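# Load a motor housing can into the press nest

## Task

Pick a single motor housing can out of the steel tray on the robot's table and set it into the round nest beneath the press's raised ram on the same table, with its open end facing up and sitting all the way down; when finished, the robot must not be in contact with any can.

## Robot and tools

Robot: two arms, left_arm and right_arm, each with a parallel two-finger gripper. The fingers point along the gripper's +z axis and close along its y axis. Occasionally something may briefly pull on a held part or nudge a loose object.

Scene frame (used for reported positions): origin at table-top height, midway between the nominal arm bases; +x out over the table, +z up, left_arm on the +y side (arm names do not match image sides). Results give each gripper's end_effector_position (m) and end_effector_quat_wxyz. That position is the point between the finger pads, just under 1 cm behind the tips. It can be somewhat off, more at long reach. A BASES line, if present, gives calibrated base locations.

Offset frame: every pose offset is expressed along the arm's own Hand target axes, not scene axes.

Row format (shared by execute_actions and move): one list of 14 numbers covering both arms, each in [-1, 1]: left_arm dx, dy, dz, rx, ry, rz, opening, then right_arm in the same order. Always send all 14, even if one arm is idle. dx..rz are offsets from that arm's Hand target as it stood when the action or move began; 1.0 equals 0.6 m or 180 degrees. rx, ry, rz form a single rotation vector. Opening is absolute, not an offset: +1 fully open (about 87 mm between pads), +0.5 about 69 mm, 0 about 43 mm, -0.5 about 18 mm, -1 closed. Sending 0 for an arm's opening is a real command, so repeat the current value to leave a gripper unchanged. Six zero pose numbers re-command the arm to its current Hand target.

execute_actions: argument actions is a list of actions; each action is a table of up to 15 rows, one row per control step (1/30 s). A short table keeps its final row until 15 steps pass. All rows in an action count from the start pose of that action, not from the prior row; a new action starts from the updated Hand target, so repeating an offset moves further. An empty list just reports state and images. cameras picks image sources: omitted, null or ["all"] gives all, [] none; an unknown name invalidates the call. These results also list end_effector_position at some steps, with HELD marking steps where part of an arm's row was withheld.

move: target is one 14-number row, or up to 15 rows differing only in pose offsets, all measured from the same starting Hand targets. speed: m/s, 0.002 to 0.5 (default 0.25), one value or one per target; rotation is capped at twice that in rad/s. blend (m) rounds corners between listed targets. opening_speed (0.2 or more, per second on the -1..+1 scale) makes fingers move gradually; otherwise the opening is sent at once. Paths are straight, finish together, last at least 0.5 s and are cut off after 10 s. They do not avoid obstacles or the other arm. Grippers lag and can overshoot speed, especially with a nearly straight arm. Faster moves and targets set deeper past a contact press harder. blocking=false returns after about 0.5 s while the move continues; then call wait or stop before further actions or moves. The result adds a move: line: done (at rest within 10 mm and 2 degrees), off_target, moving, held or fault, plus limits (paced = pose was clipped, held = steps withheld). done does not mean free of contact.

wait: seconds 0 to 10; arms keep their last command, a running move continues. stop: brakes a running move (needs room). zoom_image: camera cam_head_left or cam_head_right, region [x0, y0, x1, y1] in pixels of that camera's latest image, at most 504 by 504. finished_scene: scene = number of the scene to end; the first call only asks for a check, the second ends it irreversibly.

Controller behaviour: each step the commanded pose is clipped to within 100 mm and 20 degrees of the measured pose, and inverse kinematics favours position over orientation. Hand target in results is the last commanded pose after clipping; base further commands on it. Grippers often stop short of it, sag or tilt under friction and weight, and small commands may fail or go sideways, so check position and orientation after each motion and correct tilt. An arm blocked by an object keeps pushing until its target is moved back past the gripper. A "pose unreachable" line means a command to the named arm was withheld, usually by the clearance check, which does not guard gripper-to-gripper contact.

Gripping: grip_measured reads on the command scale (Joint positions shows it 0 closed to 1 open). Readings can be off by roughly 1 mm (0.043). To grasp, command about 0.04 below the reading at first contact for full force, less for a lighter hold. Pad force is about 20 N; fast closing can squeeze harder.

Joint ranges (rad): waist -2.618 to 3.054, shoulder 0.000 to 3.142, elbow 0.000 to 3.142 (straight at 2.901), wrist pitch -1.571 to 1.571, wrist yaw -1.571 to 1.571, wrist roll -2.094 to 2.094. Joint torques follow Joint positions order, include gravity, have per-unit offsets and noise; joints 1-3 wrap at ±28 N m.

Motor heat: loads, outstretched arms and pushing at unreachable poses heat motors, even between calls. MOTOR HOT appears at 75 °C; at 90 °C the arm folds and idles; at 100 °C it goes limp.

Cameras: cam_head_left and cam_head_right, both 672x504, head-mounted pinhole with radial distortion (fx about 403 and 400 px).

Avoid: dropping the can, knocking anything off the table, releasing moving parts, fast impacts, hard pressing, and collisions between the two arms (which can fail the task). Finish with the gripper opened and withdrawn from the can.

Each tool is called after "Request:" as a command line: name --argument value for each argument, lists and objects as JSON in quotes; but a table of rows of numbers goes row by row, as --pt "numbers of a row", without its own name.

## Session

Request:
execute_actions --actions '[]'

Scene clock: 0.00 s.
left_arm: end_effector_position=(+0.3994, +0.3146, +0.1383) grip_measured=+0.972 end_effector_quat_wxyz=(+0.746, -0.007, +0.664, +0.043) | right_arm: end_effector_position=(+0.3778, -0.2966, +0.1017) grip_measured=+0.978 end_effector_quat_wxyz=(+0.688, -0.004, +0.726, +0.008)
Joint positions: left_arm=[0.01 1.563 0.201 1.479 -0.005 0.047 0.986] | right_arm=[0.114 1.526 0.224 1.248 0.068 0.01 0.989]
Joint velocities: left_arm=[0.027 -0.007 -0.012 -0.022 0.022 -0.022 -0.008] | right_arm=[-0.012 0.007 -0.007 -0.037 -0.051 -0.037 -0.003]
Joint torques (N m): no reading
Heat: left arm: 31 °C; right arm: 36 °C.
Hand target: left_arm +0.4009, +0.3147, +0.1439; +0.752, -0.007, +0.658, +0.043 | right_arm +0.3806, -0.2964, +0.1094; +0.696, -0.004, +0.718, +0.009
Tool commands: left_gripper/opening=+1.0 right_gripper/opening=+1.0

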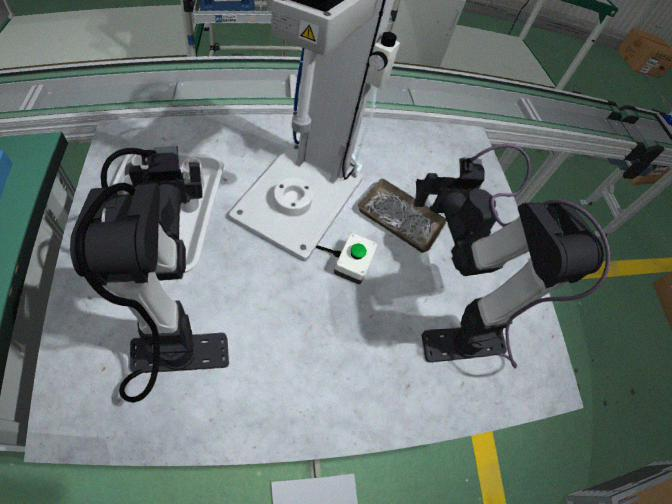

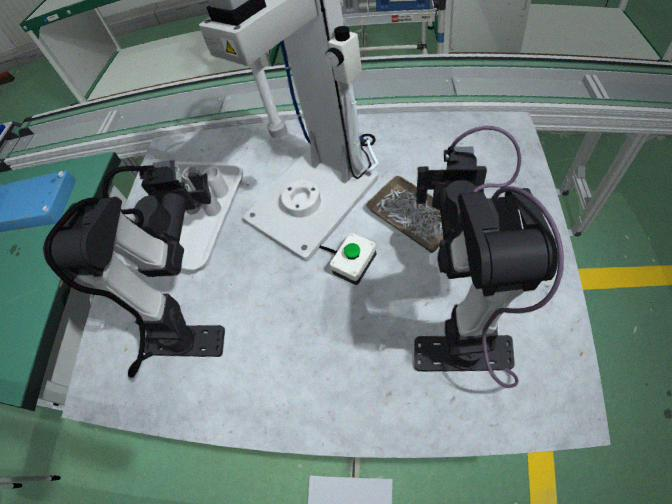

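Request:
move --pt "-0.1 0 0 0 0 0 1 0 0 0 0 0 0 1" --pt "-0.15 0 -0.33 0 0 0 1 0 0 0 0 0 0 1"

Request:
zoom_image --camera "cam_head_right" --region '[100, 140, 340, 280]'

Request:
zoom_image --camera "cam_head_left" --region '[60, 130, 340, 290]'

Scene clock: 6.13 s.
left_arm: end_effector_position=(+0.1973, +0.2925, +0.2022) grip_measured=+0.972 end_effector_quat_wxyz=(+0.648, -0.003, +0.761, +0.030) | right_arm: end_effector_position=(+0.3778, -0.2966, +0.1017) grip_measured=+0.978 end_effector_quat_wxyz=(+0.688, -0.004, +0.726, +0.008)
Joint positions: left_arm=[-0.521 -0.008 0.509 -0.701 -0.511 -0.048 0.986] | right_arm=[0.114 1.526 0.224 1.248 0.068 0.01 0.989]
Joint velocities: left_arm=[0.007 0.012 -0.022 -0.037 -0.095 -0.037 -0.003] | right_arm=[-0.012 0.002 -0.012 -0.095 -0.007 -0.066 0.008]
Joint torques (N m): left_arm=[-0.68 2.37 7.32 1.51 -0.01 -0.08] | right_arm=[-0.23 -4.42 5.53 1.9 -0.01 0]
Heat: left arm: 32 °C; right arm: 36 °C.
Hand target: left_arm +0.1926, +0.2945, +0.2115; +0.749, -0.017, +0.661, +0.035 | right_arm +0.3806, -0.2964, +0.1094; +0.696, -0.004, +0.718, +0.009
Off the commanded pose: left_arm 0.007 m, 17 deg | right_arm 0.008 m, 1 deg.
joint sent to its limit (left arm) — joint 2 (shoulder), lower limit. The joint targets are off in position and orientation.
move: off_target (left_arm)

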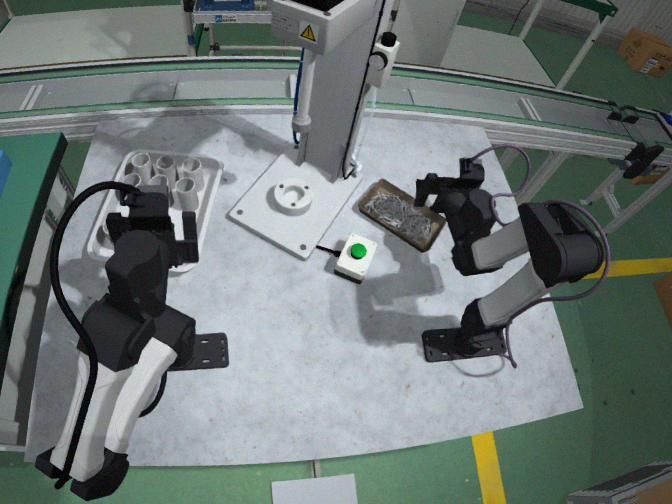

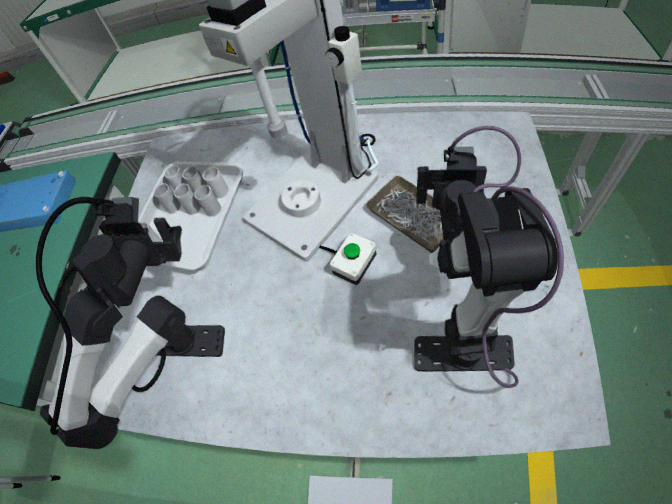

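Scaled by 2.100.

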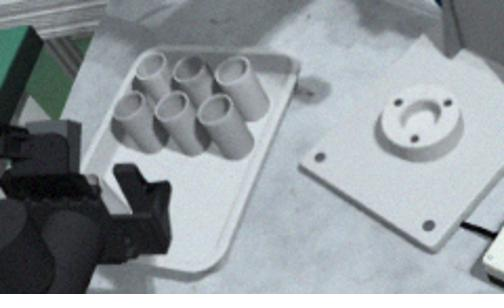

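Scaled by 1.800.

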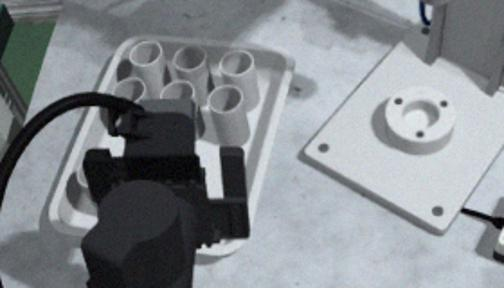

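Request:
move --target '[0.166,-0.190,0.145,-0.171,0.057,0,0.7,0,0,0,0,0,0,1]'

Request:
zoom_image --camera "cam_head_right" --region '[120, 140, 260, 280]'

Request:
zoom_image --camera "cam_head_left" --region '[90, 130, 260, 290]'

Scene clock: 36.43 s.
left_arm: end_effector_position=(+0.2977, +0.1917, +0.1047) grip_measured=+0.700 end_effector_quat_wxyz=(+0.653, -0.205, +0.703, +0.194) | right_arm: end_effector_position=(+0.3778, -0.2966, +0.1017) grip_measured=+0.978 end_effector_quat_wxyz=(+0.688, -0.004, +0.726, +0.008)
Joint positions: left_arm=[-1.012 1.476 0.586 -0.179 -1.489 -1.062 0.85] | right_arm=[0.114 1.526 0.224 1.248 0.068 0.01 0.989]
Joint velocities: left_arm=[-0.012 0.002 -0.027 -0.022 -0.007 -0.037 -0.005] | right_arm=[0.007 -0.002 0.007 -0.051 0.037 -0.007 -0.008]
Joint torques (N m): left_arm=[0.76 -3.95 6.8 0.57 -0.49 -0.08] | right_arm=[-0.23 -4.42 5.53 1.9 -0.01 0]
Heat: left arm: 38 °C; right arm: 38 °C.
Hand target: left_arm +0.3013, +0.1896, +0.1095; +0.649, -0.224, +0.698, +0.204 | right_arm +0.3806, -0.2964, +0.1094; +0.696, -0.004, +0.718, +0.009
Off the commanded pose: left_arm 0.017 m, 3 deg | right_arm 0.008 m, 1 deg.
move: off_target (left_arm)

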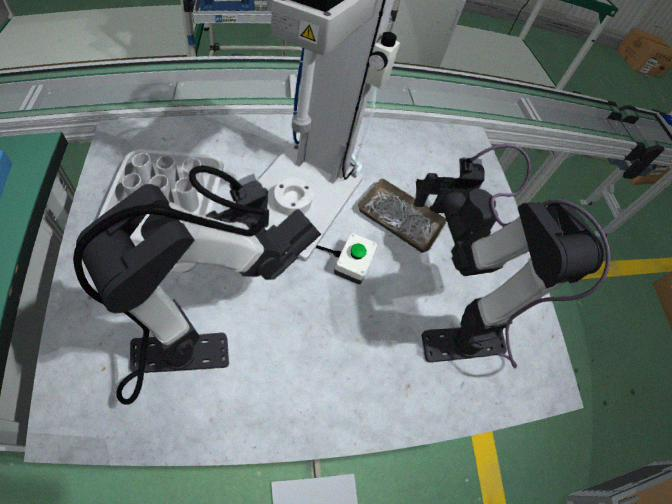

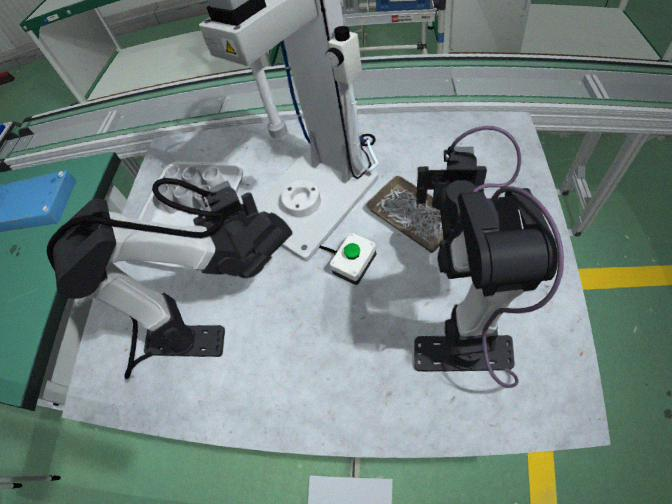

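Scaled by 3.600.

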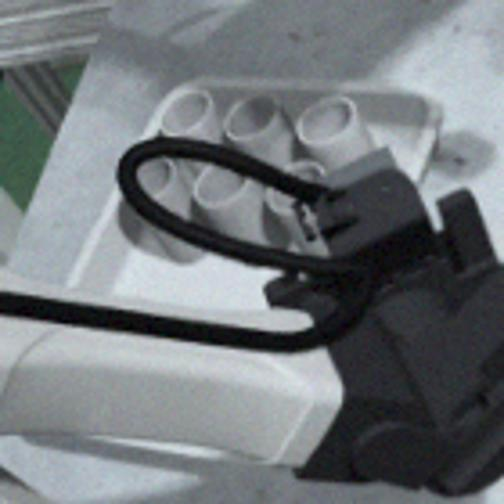

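Scaled by 2.965.

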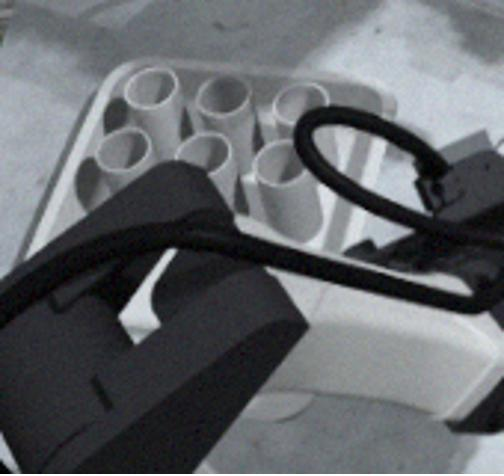

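Request:
move --target '[-0.147,0.0925,0.164,0.366,0.264,0.232,0.7,0,0,0,0,0,0,1]'

Request:
zoom_image --camera "cam_head_right" --region '[120, 140, 260, 280]'

Request:
zoom_image --camera "cam_head_left" --region '[90, 130, 260, 290]'

Scene clock: 54.17 s.
left_arm: end_effector_position=(+0.3533, +0.2952, +0.1930) grip_measured=+0.700 end_effector_quat_wxyz=(+0.240, +0.329, +0.911, -0.064) | right_arm: end_effector_position=(+0.3778, -0.2966, +0.1017) grip_measured=+0.978 end_effector_quat_wxyz=(+0.688, -0.004, +0.726, +0.008)
Joint positions: left_arm=[0.056 1.569 1.559 -1.169 0.322 0.739 0.85] | right_arm=[0.114 1.526 0.224 1.248 0.068 0.01 0.989]
Joint velocities: left_arm=[-0.002 -0.002 -0.007 0.051 -0.051 -0.037 -0.012] | right_arm=[0.002 -0.007 -0.007 -0.037 -0.007 -0.095 -0.018]
Joint torques (N m): left_arm=[0.54 -5.79 8.25 0.62 0.39 0.19] | right_arm=[-0.21 -4.42 5.55 1.9 -0.01 0]
Heat: left arm: 38 °C; right arm: 39 °C.
Hand target: left_arm +0.3574, +0.2961, +0.1980; +0.245, +0.333, +0.908, -0.066 | right_arm +0.3806, -0.2964, +0.1094; +0.696, -0.004, +0.718, +0.009
Off the commanded pose: left_arm 0.003 m, 3 deg | right_arm 0.008 m, 1 deg.
move: off_target (left_arm)

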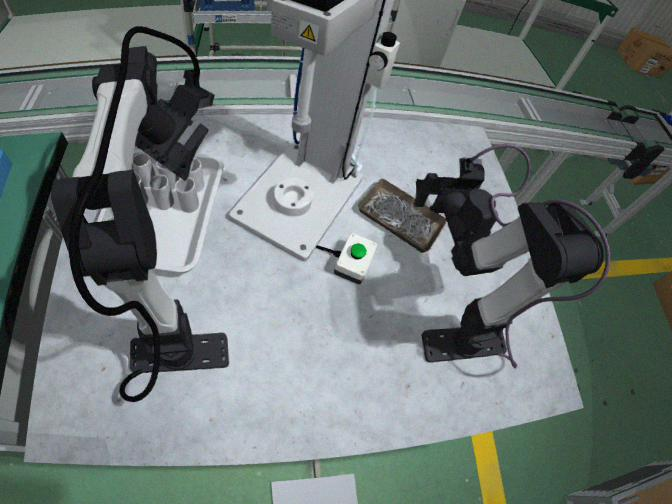

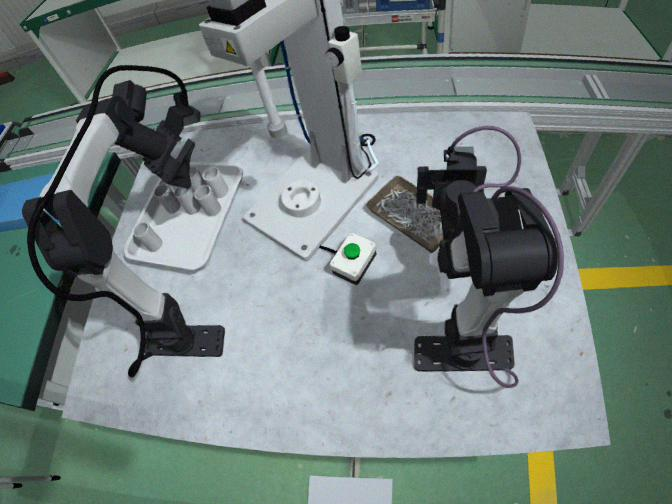

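Scaled by 3.600.

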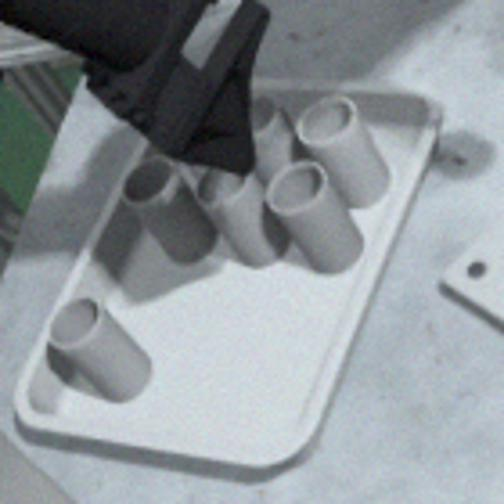

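Scaled by 2.965.

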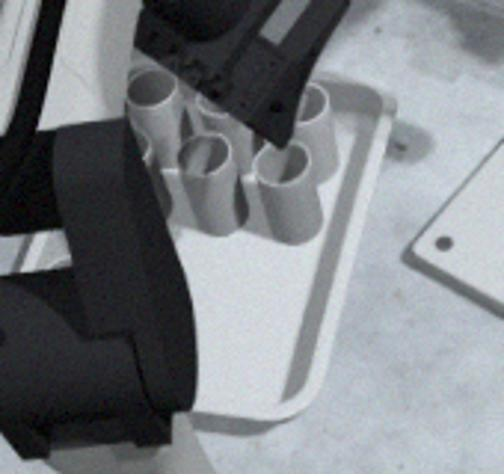

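Request:
move --target '[0.203,0.126,-0.083,-0.285,-0.283,-0.192,0.5,0,0,0,0,0,0,1]'

Request:
zoom_image --camera "cam_head_right" --region '[80, 140, 260, 320]'

Request:
zoom_image --camera "cam_head_left" --region '[60, 130, 240, 310]'

Scene clock: 72.00 s.
left_arm: end_effector_position=(+0.3031, +0.4360, +0.1945) grip_measured=+0.500 end_effector_quat_wxyz=(+0.677, -0.104, +0.718, +0.123) | right_arm: end_effector_position=(+0.3778, -0.2966, +0.1017) grip_measured=+0.978 end_effector_quat_wxyz=(+0.688, -0.004, +0.726, +0.008)
Joint positions: left_arm=[0.603 0.759 0.337 0.367 0.331 0.054 0.75] | right_arm=[0.114 1.526 0.224 1.248 0.068 0.01 0.989]
Joint velocities: left_arm=[-0.002 -0.012 -0.012 0.022 -0.022 -0.037 0.004] | right_arm=[-0.017 -0.002 -0.027 0.037 -0.037 0.007 -0.003]
Joint torques (N m): left_arm=[0.42 -0.8 5.81 1.79 0.02 -0.1] | right_arm=[-0.21 -4.42 5.53 1.9 -0.01 0]
Heat: left arm: 40 °C; right arm: 39 °C.
Hand target: left_arm +0.3022, +0.4385, +0.1930; +0.678, -0.112, +0.715, +0.126 | right_arm +0.3806, -0.2964, +0.1094; +0.696, -0.004, +0.718, +0.009
Off the commanded pose: left_arm 0.010 m, 2 deg | right_arm 0.008 m, 1 deg.
move: done

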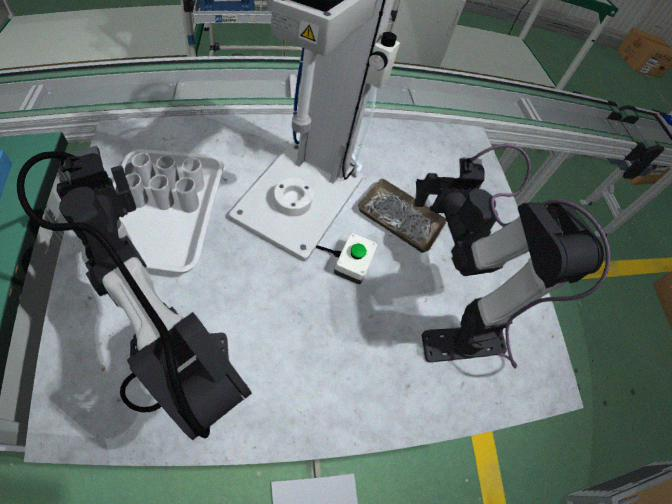

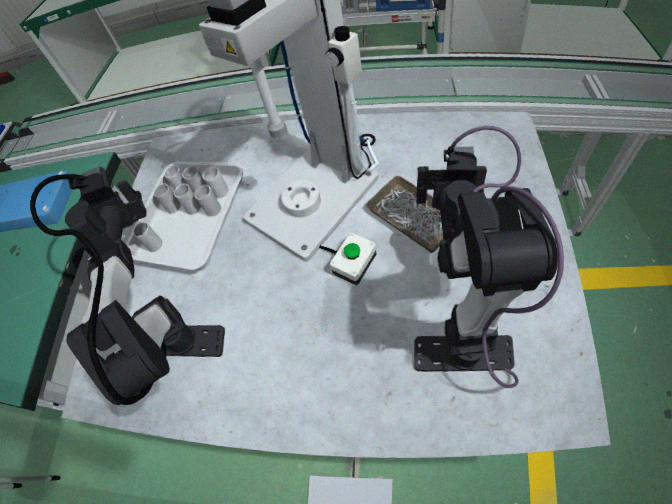

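Scaled by 2.800.

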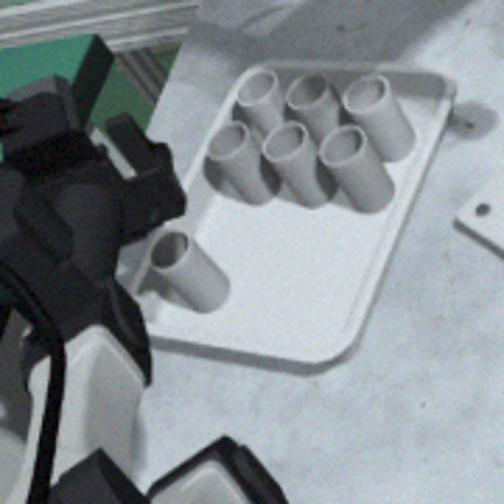

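Scaled by 2.800.

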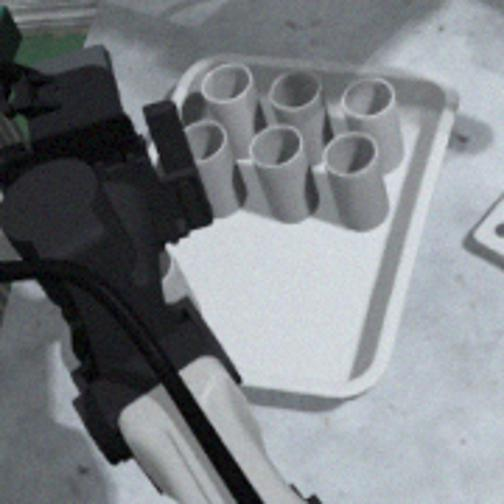

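Request:
move --target '[0.128,0,0.003,0,0,0,0.7,0,0,0,0,0,0,1]'

Request:
zoom_image --camera "cam_head_right" --region '[90, 170, 190, 270]'

Request:
zoom_image --camera "cam_head_left" --region '[60, 170, 180, 290]'

Scene clock: 78.70 s.
left_arm: end_effector_position=(+0.3008, +0.4414, +0.1186) grip_measured=+0.700 end_effector_quat_wxyz=(+0.678, -0.109, +0.715, +0.130) | right_arm: end_effector_position=(+0.3778, -0.2966, +0.1017) grip_measured=+0.978 end_effector_quat_wxyz=(+0.688, -0.004, +0.726, +0.008)
Joint positions: left_arm=[0.621 1.069 0.074 0.945 0.332 0.054 0.85] | right_arm=[0.114 1.526 0.224 1.248 0.068 0.01 0.989]
Joint velocities: left_arm=[-0.002 0.012 0.017 -0.007 -0.037 0.022 -0.015] | right_arm=[-0.007 -0.012 -0.022 0.081 -0.066 -0.022 0.013]
Joint torques (N m): left_arm=[0.75 -1.1 4.31 1.78 0.22 -0.05] | right_arm=[-0.23 -4.42 5.53 1.9 -0.01 0]
Heat: left arm: 40 °C; right arm: 39 °C.
Hand target: left_arm +0.2989, +0.4404, +0.1153; +0.678, -0.112, +0.715, +0.126 | right_arm +0.3806, -0.2964, +0.1094; +0.696, -0.004, +0.718, +0.009
Off the commanded pose: left_arm 0.003 m, 1 deg | right_arm 0.008 m, 1 deg.
move: done

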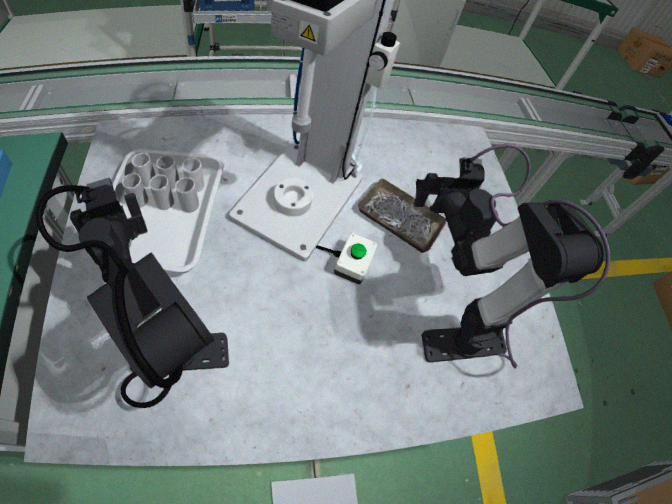

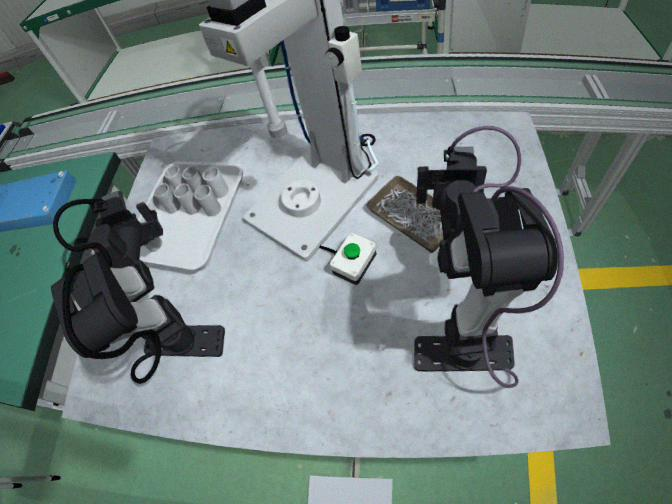

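Scaled by 5.040.

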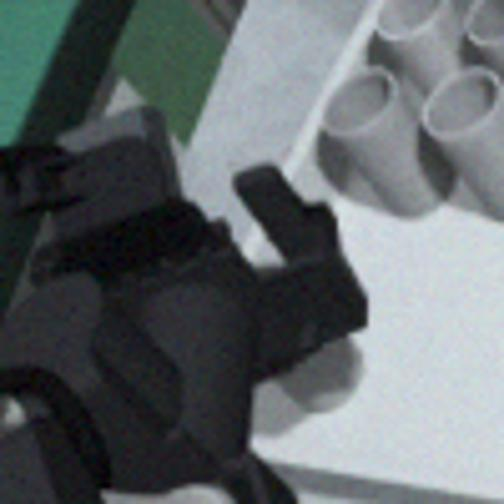

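Scaled by 4.200.

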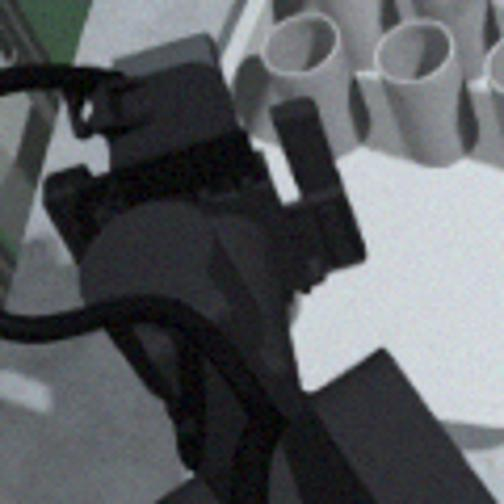

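Request:
move --target '[0.01,-0.029,-0.016,0,0,0,0.9,0,0,0,0,0,0,1]'

Request:
zoom_image --camera "cam_head_right" --region '[90, 170, 190, 270]'

Request:
zoom_image --camera "cam_head_left" --region '[60, 170, 180, 290]'

Scene clock: 97.23 s.
left_arm: end_effector_position=(+0.2973, +0.4223, +0.1128) grip_measured=+0.900 end_effector_quat_wxyz=(+0.679, -0.107, +0.715, +0.127) | right_arm: end_effector_position=(+0.3778, -0.2966, +0.1017) grip_measured=+0.978 end_effector_quat_wxyz=(+0.688, -0.004, +0.726, +0.008)
Joint positions: left_arm=[0.539 0.988 0.02 0.919 0.258 0.048 0.95] | right_arm=[0.114 1.526 0.224 1.248 0.068 0.01 0.989]
Joint velocities: left_arm=[-0.012 0.022 -0.022 -0.037 0.066 0.022 0.002] | right_arm=[-0.007 -0.002 0.007 -0.037 -0.066 -0.022 0.003]
Joint torques (N m): left_arm=[-0.58 -2.47 4.66 1.57 0.04 -0.08] | right_arm=[-0.23 -4.42 5.53 1.9 -0.01 -0.01]
Heat: left arm: 37 °C; right arm: 39 °C.
Hand target: left_arm +0.2955, +0.4203, +0.1100; +0.679, -0.113, +0.715, +0.125 | right_arm +0.3806, -0.2964, +0.1094; +0.696, -0.004, +0.718, +0.009
Off the commanded pose: left_arm 0.004 m, 1 deg | right_arm 0.008 m, 1 deg.
joint sent to its limit (left arm) — joint 3 (elbow), lower limit, where the elbow is as bent as it goes. The joint targets still meet the commanded pose.
move: done

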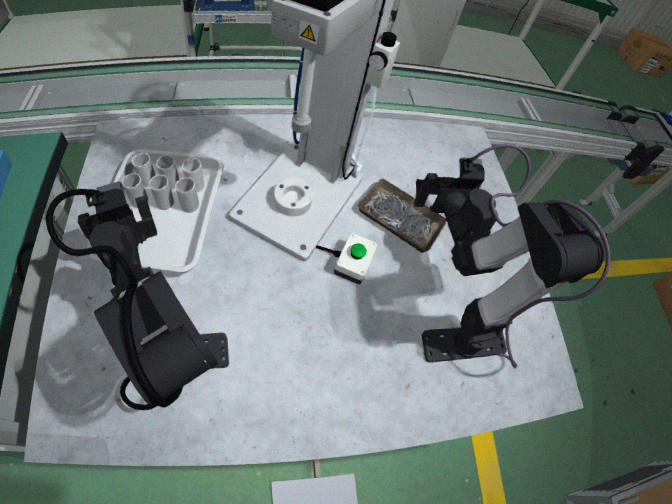

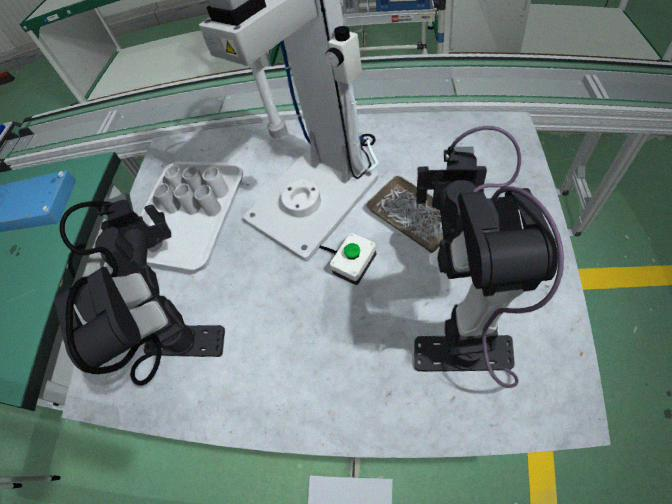

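Scaled by 5.040.

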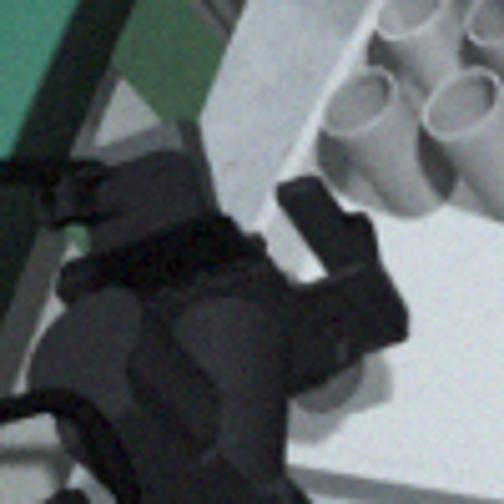

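Scaled by 4.200.

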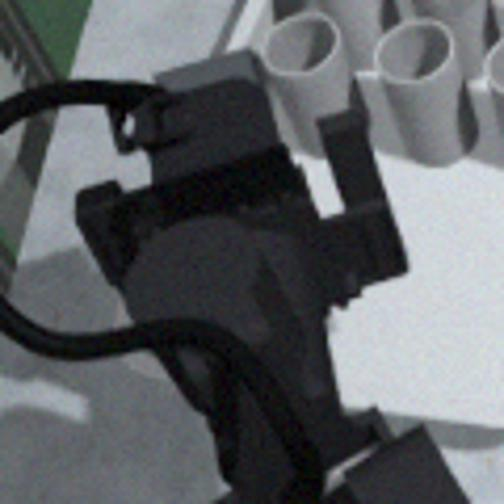

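Request:
move --target '[-0.15,-0.425,-0.1,0.25,0,0,0.5,0,0,0,0,0,0,1]'

Request:
zoom_image --camera "cam_head_right" --region '[100, 150, 240, 290]'

Request:
zoom_image --camera "cam_head_left" --region '[80, 140, 220, 280]'

Scene clock: 107.63 s.
left_arm: end_effector_position=(+0.3248, +0.1628, +0.1830) grip_measured=+0.500 end_effector_quat_wxyz=(+0.659, +0.145, +0.719, -0.166) | right_arm: end_effector_position=(+0.3778, -0.2966, +0.1017) grip_measured=+0.978 end_effector_quat_wxyz=(+0.688, -0.004, +0.726, +0.008)
Joint positions: left_arm=[-0.369 0.822 0.329 0.414 0.13 -0.037 0.75] | right_arm=[0.114 1.526 0.224 1.248 0.068 0.01 0.989]
Joint velocities: left_arm=[-0.002 0.002 -0.007 0.022 0.037 -0.037 0.001] | right_arm=[0.007 -0.012 0.012 0.022 0.022 -0.022 0.04]
Joint torques (N m): left_arm=[-0.4 -0.7 9.11 1.83 0.09 -0.05] | right_arm=[-0.23 -4.41 5.53 1.9 -0.01 -0.01]
Heat: left arm: 37 °C; right arm: 39 °C.
Hand target: left_arm +0.3299, +0.1584, +0.2007; +0.673, +0.143, +0.705, -0.173 | right_arm +0.3806, -0.2964, +0.1094; +0.696, -0.004, +0.718, +0.009
Off the commanded pose: left_arm 0.014 m, 2 deg | right_arm 0.008 m, 1 deg.
move: off_target (left_arm)

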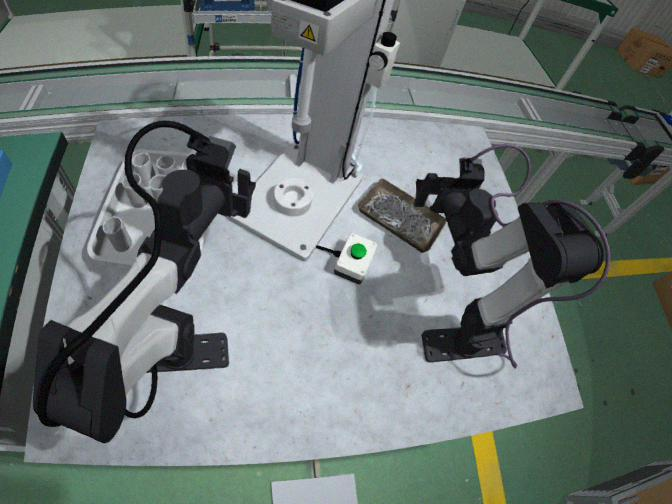

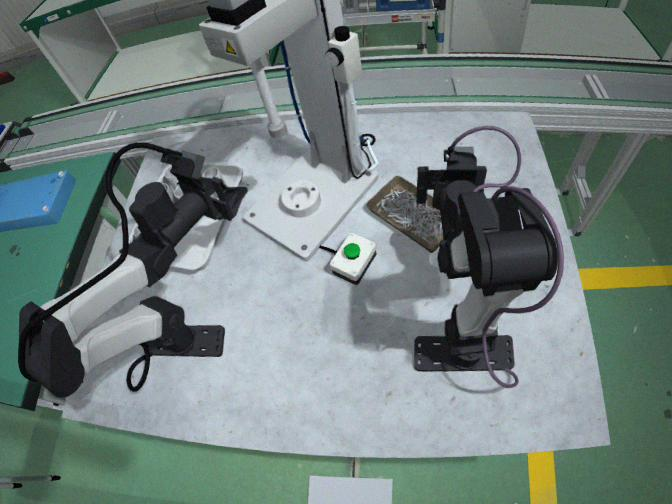

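Scaled by 3.600.

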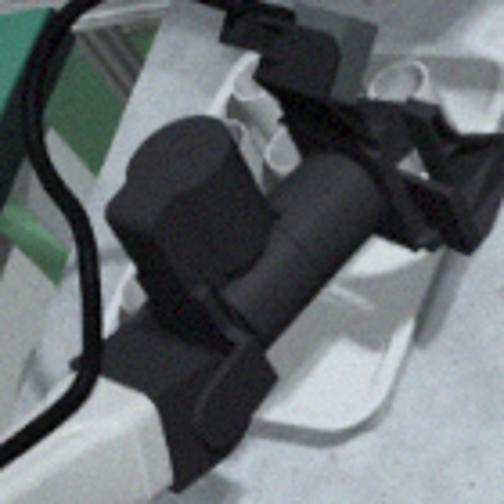

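Scaled by 3.600.

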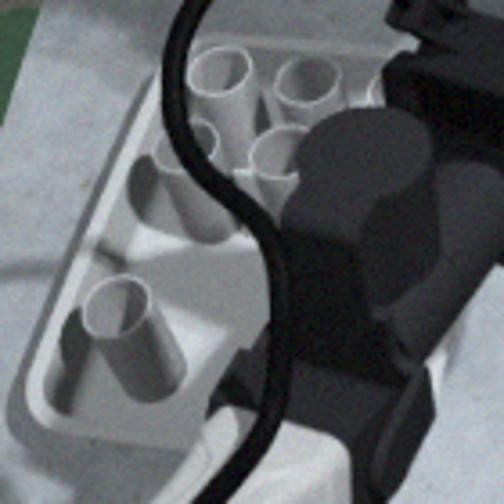

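Request:
zoom_image --camera "cam_head_left" --region '[180, 130, 270, 230]'

Request:
zoom_image --camera "cam_head_right" --region '[170, 140, 270, 240]'

Scaled by 5.040.

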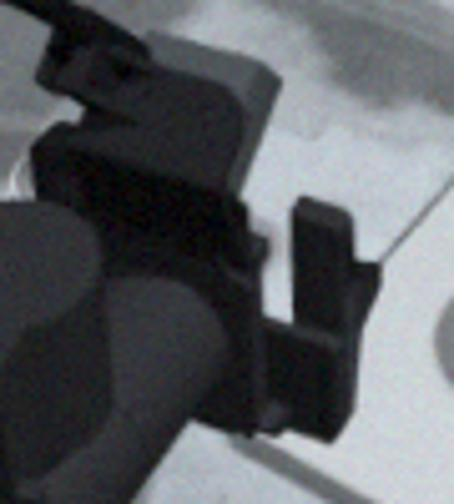

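Scaled by 5.040.

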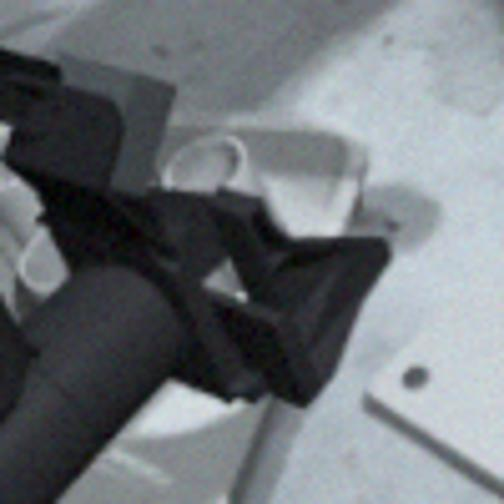

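Request:
move --target '[0.1065,0.3955,-0.231,-0.033,0.005,0.015,0.4,0,0,0,0,0,0,1]'

Request:
zoom_image --camera "cam_head_right" --region '[90, 170, 190, 270]'

Request:
zoom_image --camera "cam_head_left" --region '[60, 170, 160, 270]'

Scene clock: 136.33 s.
left_arm: end_effector_position=(+0.2990, +0.4305, +0.1253) grip_measured=+0.400 end_effector_quat_wxyz=(+0.666, +0.132, +0.726, -0.105) | right_arm: end_effector_position=(+0.3778, -0.2966, +0.1017) grip_measured=+0.978 end_effector_quat_wxyz=(+0.688, -0.004, +0.726, +0.008)
Joint positions: left_arm=[0.985 1.368 0.449 0.485 1.355 0.449 0.7] | right_arm=[0.114 1.526 0.224 1.248 0.068 0.01 0.989]
Joint velocities: left_arm=[0.002 -0.002 -0.007 -0.007 -0.022 -0.022 -0.015] | right_arm=[0.007 0.017 -0.002 -0.007 -0.022 -0.022 -0.013]
Joint torques (N m): left_arm=[0.46 -3.78 7.28 1.06 0.45 0.17] | right_arm=[-0.21 -4.41 5.53 1.9 -0.01 0]
Heat: left arm: 41 °C; right arm: 39 °C.
Hand target: left_arm +0.3012, +0.4357, +0.1315; +0.669, +0.141, +0.723, -0.100 | right_arm +0.3806, -0.2964, +0.1094; +0.696, -0.004, +0.718, +0.009
Off the commanded pose: left_arm 0.007 m, 3 deg | right_arm 0.008 m, 1 deg.
move: off_target (left_arm)

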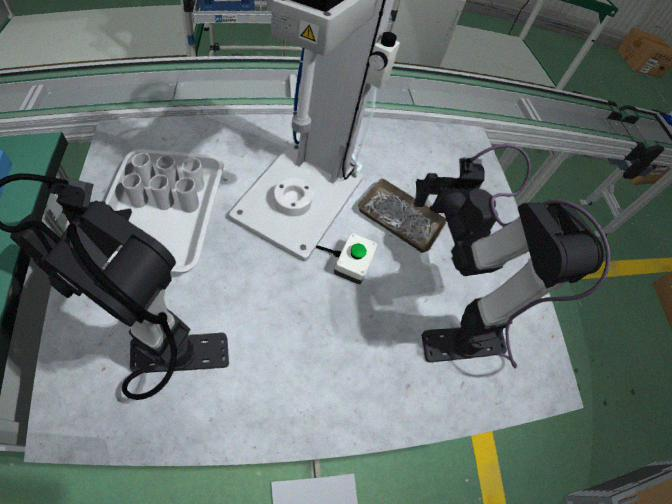

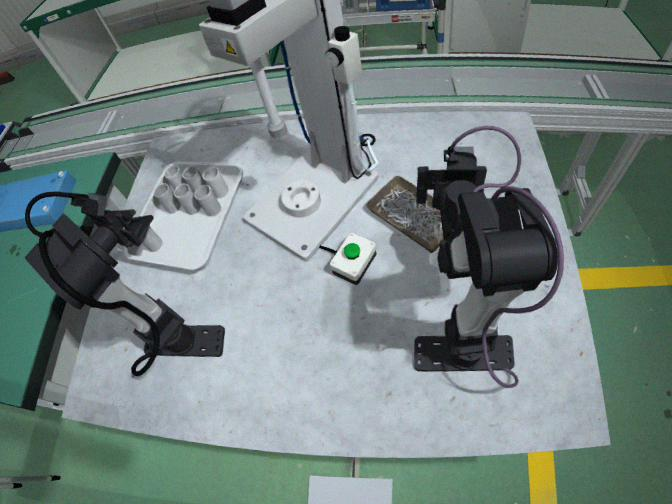

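Scaled by 5.040.

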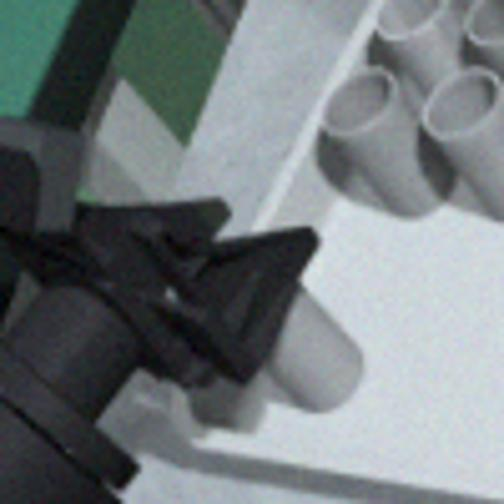

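Scaled by 5.040.

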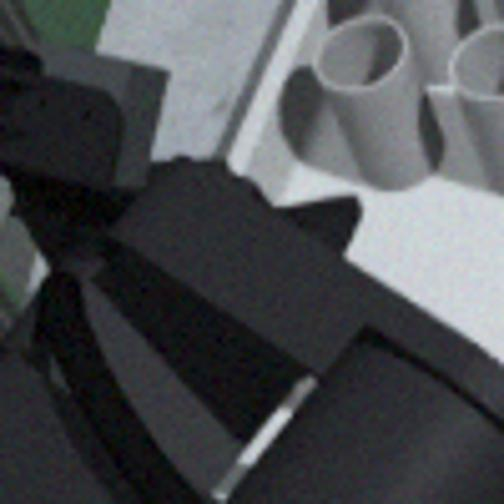

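Request:
move --target '[0.02,0.03,-0.007,0,-0.017,0,0.6,0,0,0,0,0,0,1]'

Request:
zoom_image --camera "cam_head_right" --region '[90, 170, 190, 270]'

Scene clock: 144.80 s.
left_arm: end_effector_position=(+0.3031, +0.4537, +0.1204) grip_measured=+0.600 end_effector_quat_wxyz=(+0.685, +0.141, +0.708, -0.101) | right_arm: end_effector_position=(+0.3778, -0.2966, +0.1017) grip_measured=+0.978 end_effector_quat_wxyz=(+0.688, -0.004, +0.726, +0.008)
Joint positions: left_arm=[1.028 1.542 0.463 0.801 1.418 0.326 0.8] | right_arm=[0.114 1.526 0.224 1.248 0.068 0.01 0.989]
Joint velocities: left_arm=[-0.012 -0.007 -0.012 -0.007 -0.081 -0.051 -0.005] | right_arm=[0.002 -0.012 0.012 0.007 -0.037 -0.037 -0.013]
Joint torques (N m): left_arm=[0.65 -4.18 4.53 1.33 0.37 -0.06] | right_arm=[-0.21 -4.42 5.53 1.9 -0.01 -0.01]
Heat: left arm: 41 °C; right arm: 39 °C.
Hand target: left_arm +0.3020, +0.4545, +0.1195; +0.686, +0.139, +0.706, -0.104 | right_arm +0.3806, -0.2964, +0.1094; +0.696, -0.004, +0.718, +0.009
Off the commanded pose: left_arm 0.001 m, 1 deg | right_arm 0.008 m, 1 deg.
move: done

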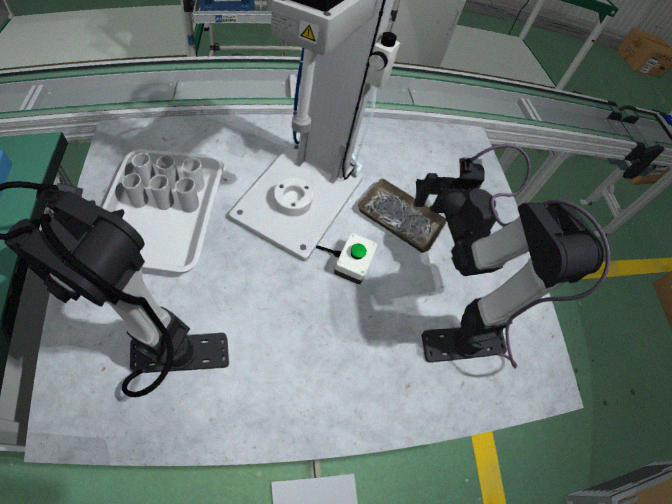

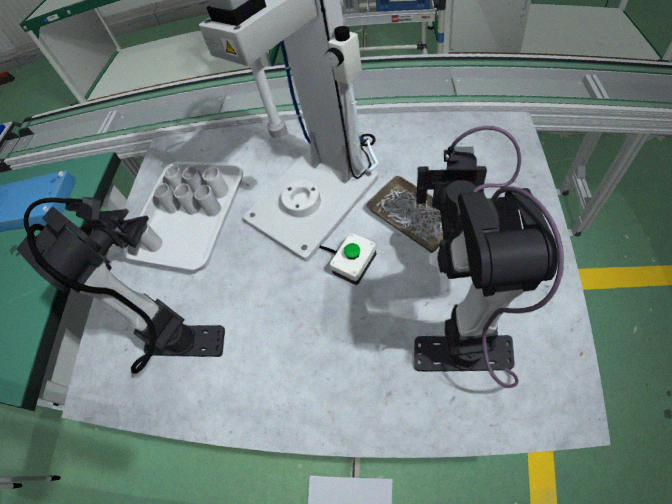

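Scaled by 5.040.

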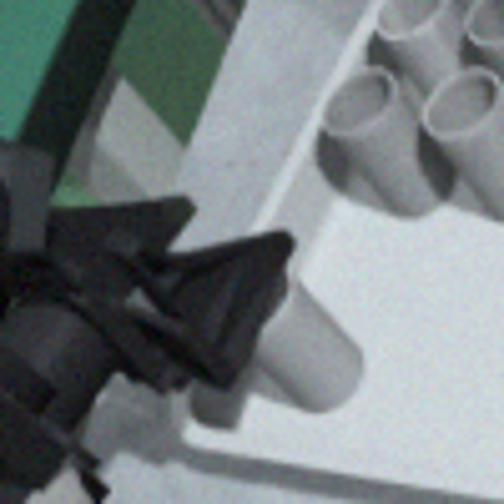

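Request:
move --target '[0.092,-0.002,-0.01,0,0,0,0.6,0,0,0,0,0,0,1]' --speed 0.05

Request:
zoom_image --camera "cam_head_right" --region '[90, 170, 190, 270]'

Scene clock: 152.63 s.
left_arm: end_effector_position=(+0.2963, +0.4576, +0.0656) grip_measured=+0.600 end_effector_quat_wxyz=(+0.685, +0.144, +0.707, -0.104) | right_arm: end_effector_position=(+0.3778, -0.2966, +0.1017) grip_measured=+0.978 end_effector_quat_wxyz=(+0.688, -0.004, +0.726, +0.008)
Joint positions: left_arm=[1.06 1.799 0.417 1.012 1.456 0.419 0.8] | right_arm=[0.114 1.526 0.224 1.248 0.068 0.01 0.989]
Joint velocities: left_arm=[0.012 -0.002 0.017 -0.051 0.051 0.007 -0.011] | right_arm=[-0.002 0.007 -0.017 0.007 -0.037 -0.007 0.003]
Joint torques (N m): left_arm=[0.91 -5.16 2.51 1.3 0.36 -0.1] | right_arm=[-0.21 -4.42 5.53 1.9 -0.01 0]
Heat: left arm: 40 °C; right arm: 39 °C.
Hand target: left_arm +0.2943, +0.4582, +0.0636; +0.686, +0.139, +0.706, -0.104 | right_arm +0.3806, -0.2964, +0.1094; +0.696, -0.004, +0.718, +0.009
Off the commanded pose: left_arm 0.002 m, 1 deg | right_arm 0.008 m, 1 deg.
move: done

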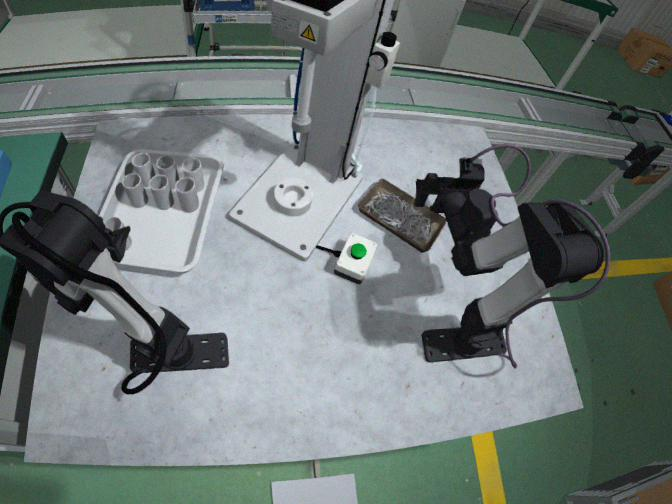

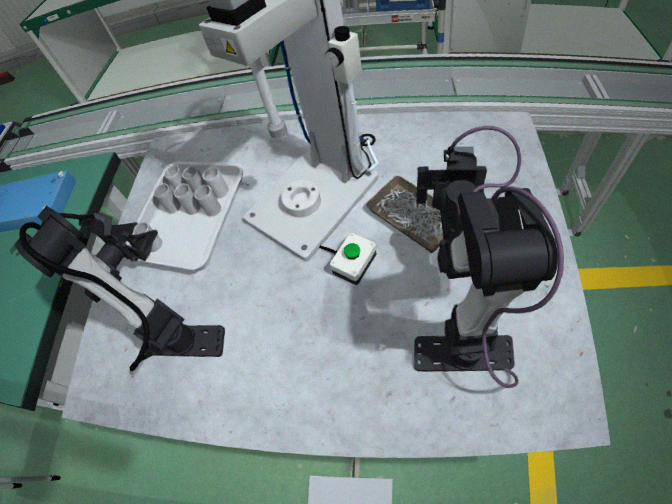

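Scaled by 5.040.

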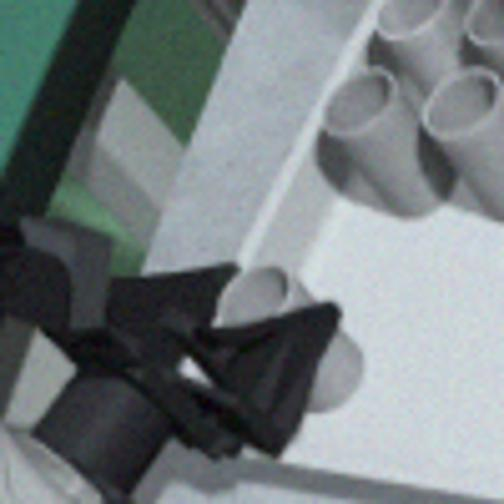

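Request:
move --target '[0,0,0,0,0,0,-0.15,0,0,0,0,0,0,1]' --opening_speed 0.4

Request:
zoom_image --camera "cam_head_right" --region '[90, 170, 190, 270]'

Scene clock: 157.23 s.
left_arm: end_effector_position=(+0.2965, +0.4576, +0.0664) grip_measured=-0.012 end_effector_quat_wxyz=(+0.685, +0.145, +0.706, -0.105) | right_arm: end_effector_position=(+0.3778, -0.2966, +0.1017) grip_measured=+0.978 end_effector_quat_wxyz=(+0.688, -0.004, +0.726, +0.008)
Joint positions: left_arm=[1.06 1.805 0.417 1.033 1.46 0.405 0.494] | right_arm=[0.114 1.526 0.224 1.248 0.068 0.01 0.989]
Joint velocities: left_arm=[-0.017 -0.022 0.002 -0.022 0.037 -0.022 0.006] | right_arm=[-0.002 0.002 -0.012 0.037 0.007 -0.066 0.003]
Joint torques (N m): left_arm=[0.92 -5.22 2.26 1.35 0.32 -0.05] | right_arm=[-0.23 -4.42 5.53 1.9 -0.01 0]
Heat: left arm: 39 °C; right arm: 39 °C.
Hand target: left_arm +0.2943, +0.4582, +0.0636; +0.686, +0.139, +0.706, -0.104 | right_arm +0.3806, -0.2964, +0.1094; +0.696, -0.004, +0.718, +0.009
Off the commanded pose: left_arm 0.004 m, 1 deg | right_arm 0.008 m, 1 deg.
move: done

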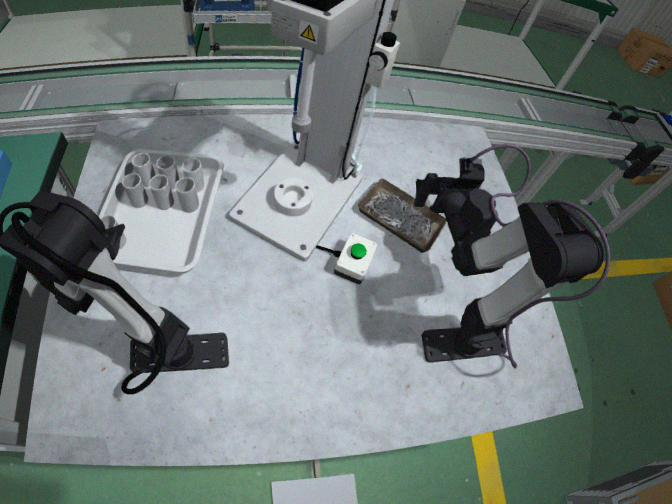

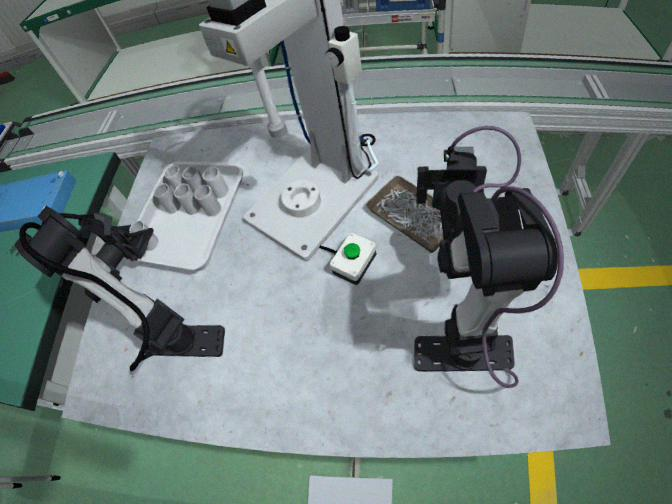

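Scaled by 5.040.

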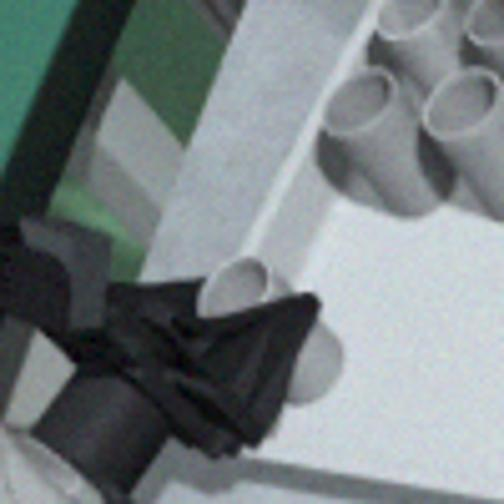

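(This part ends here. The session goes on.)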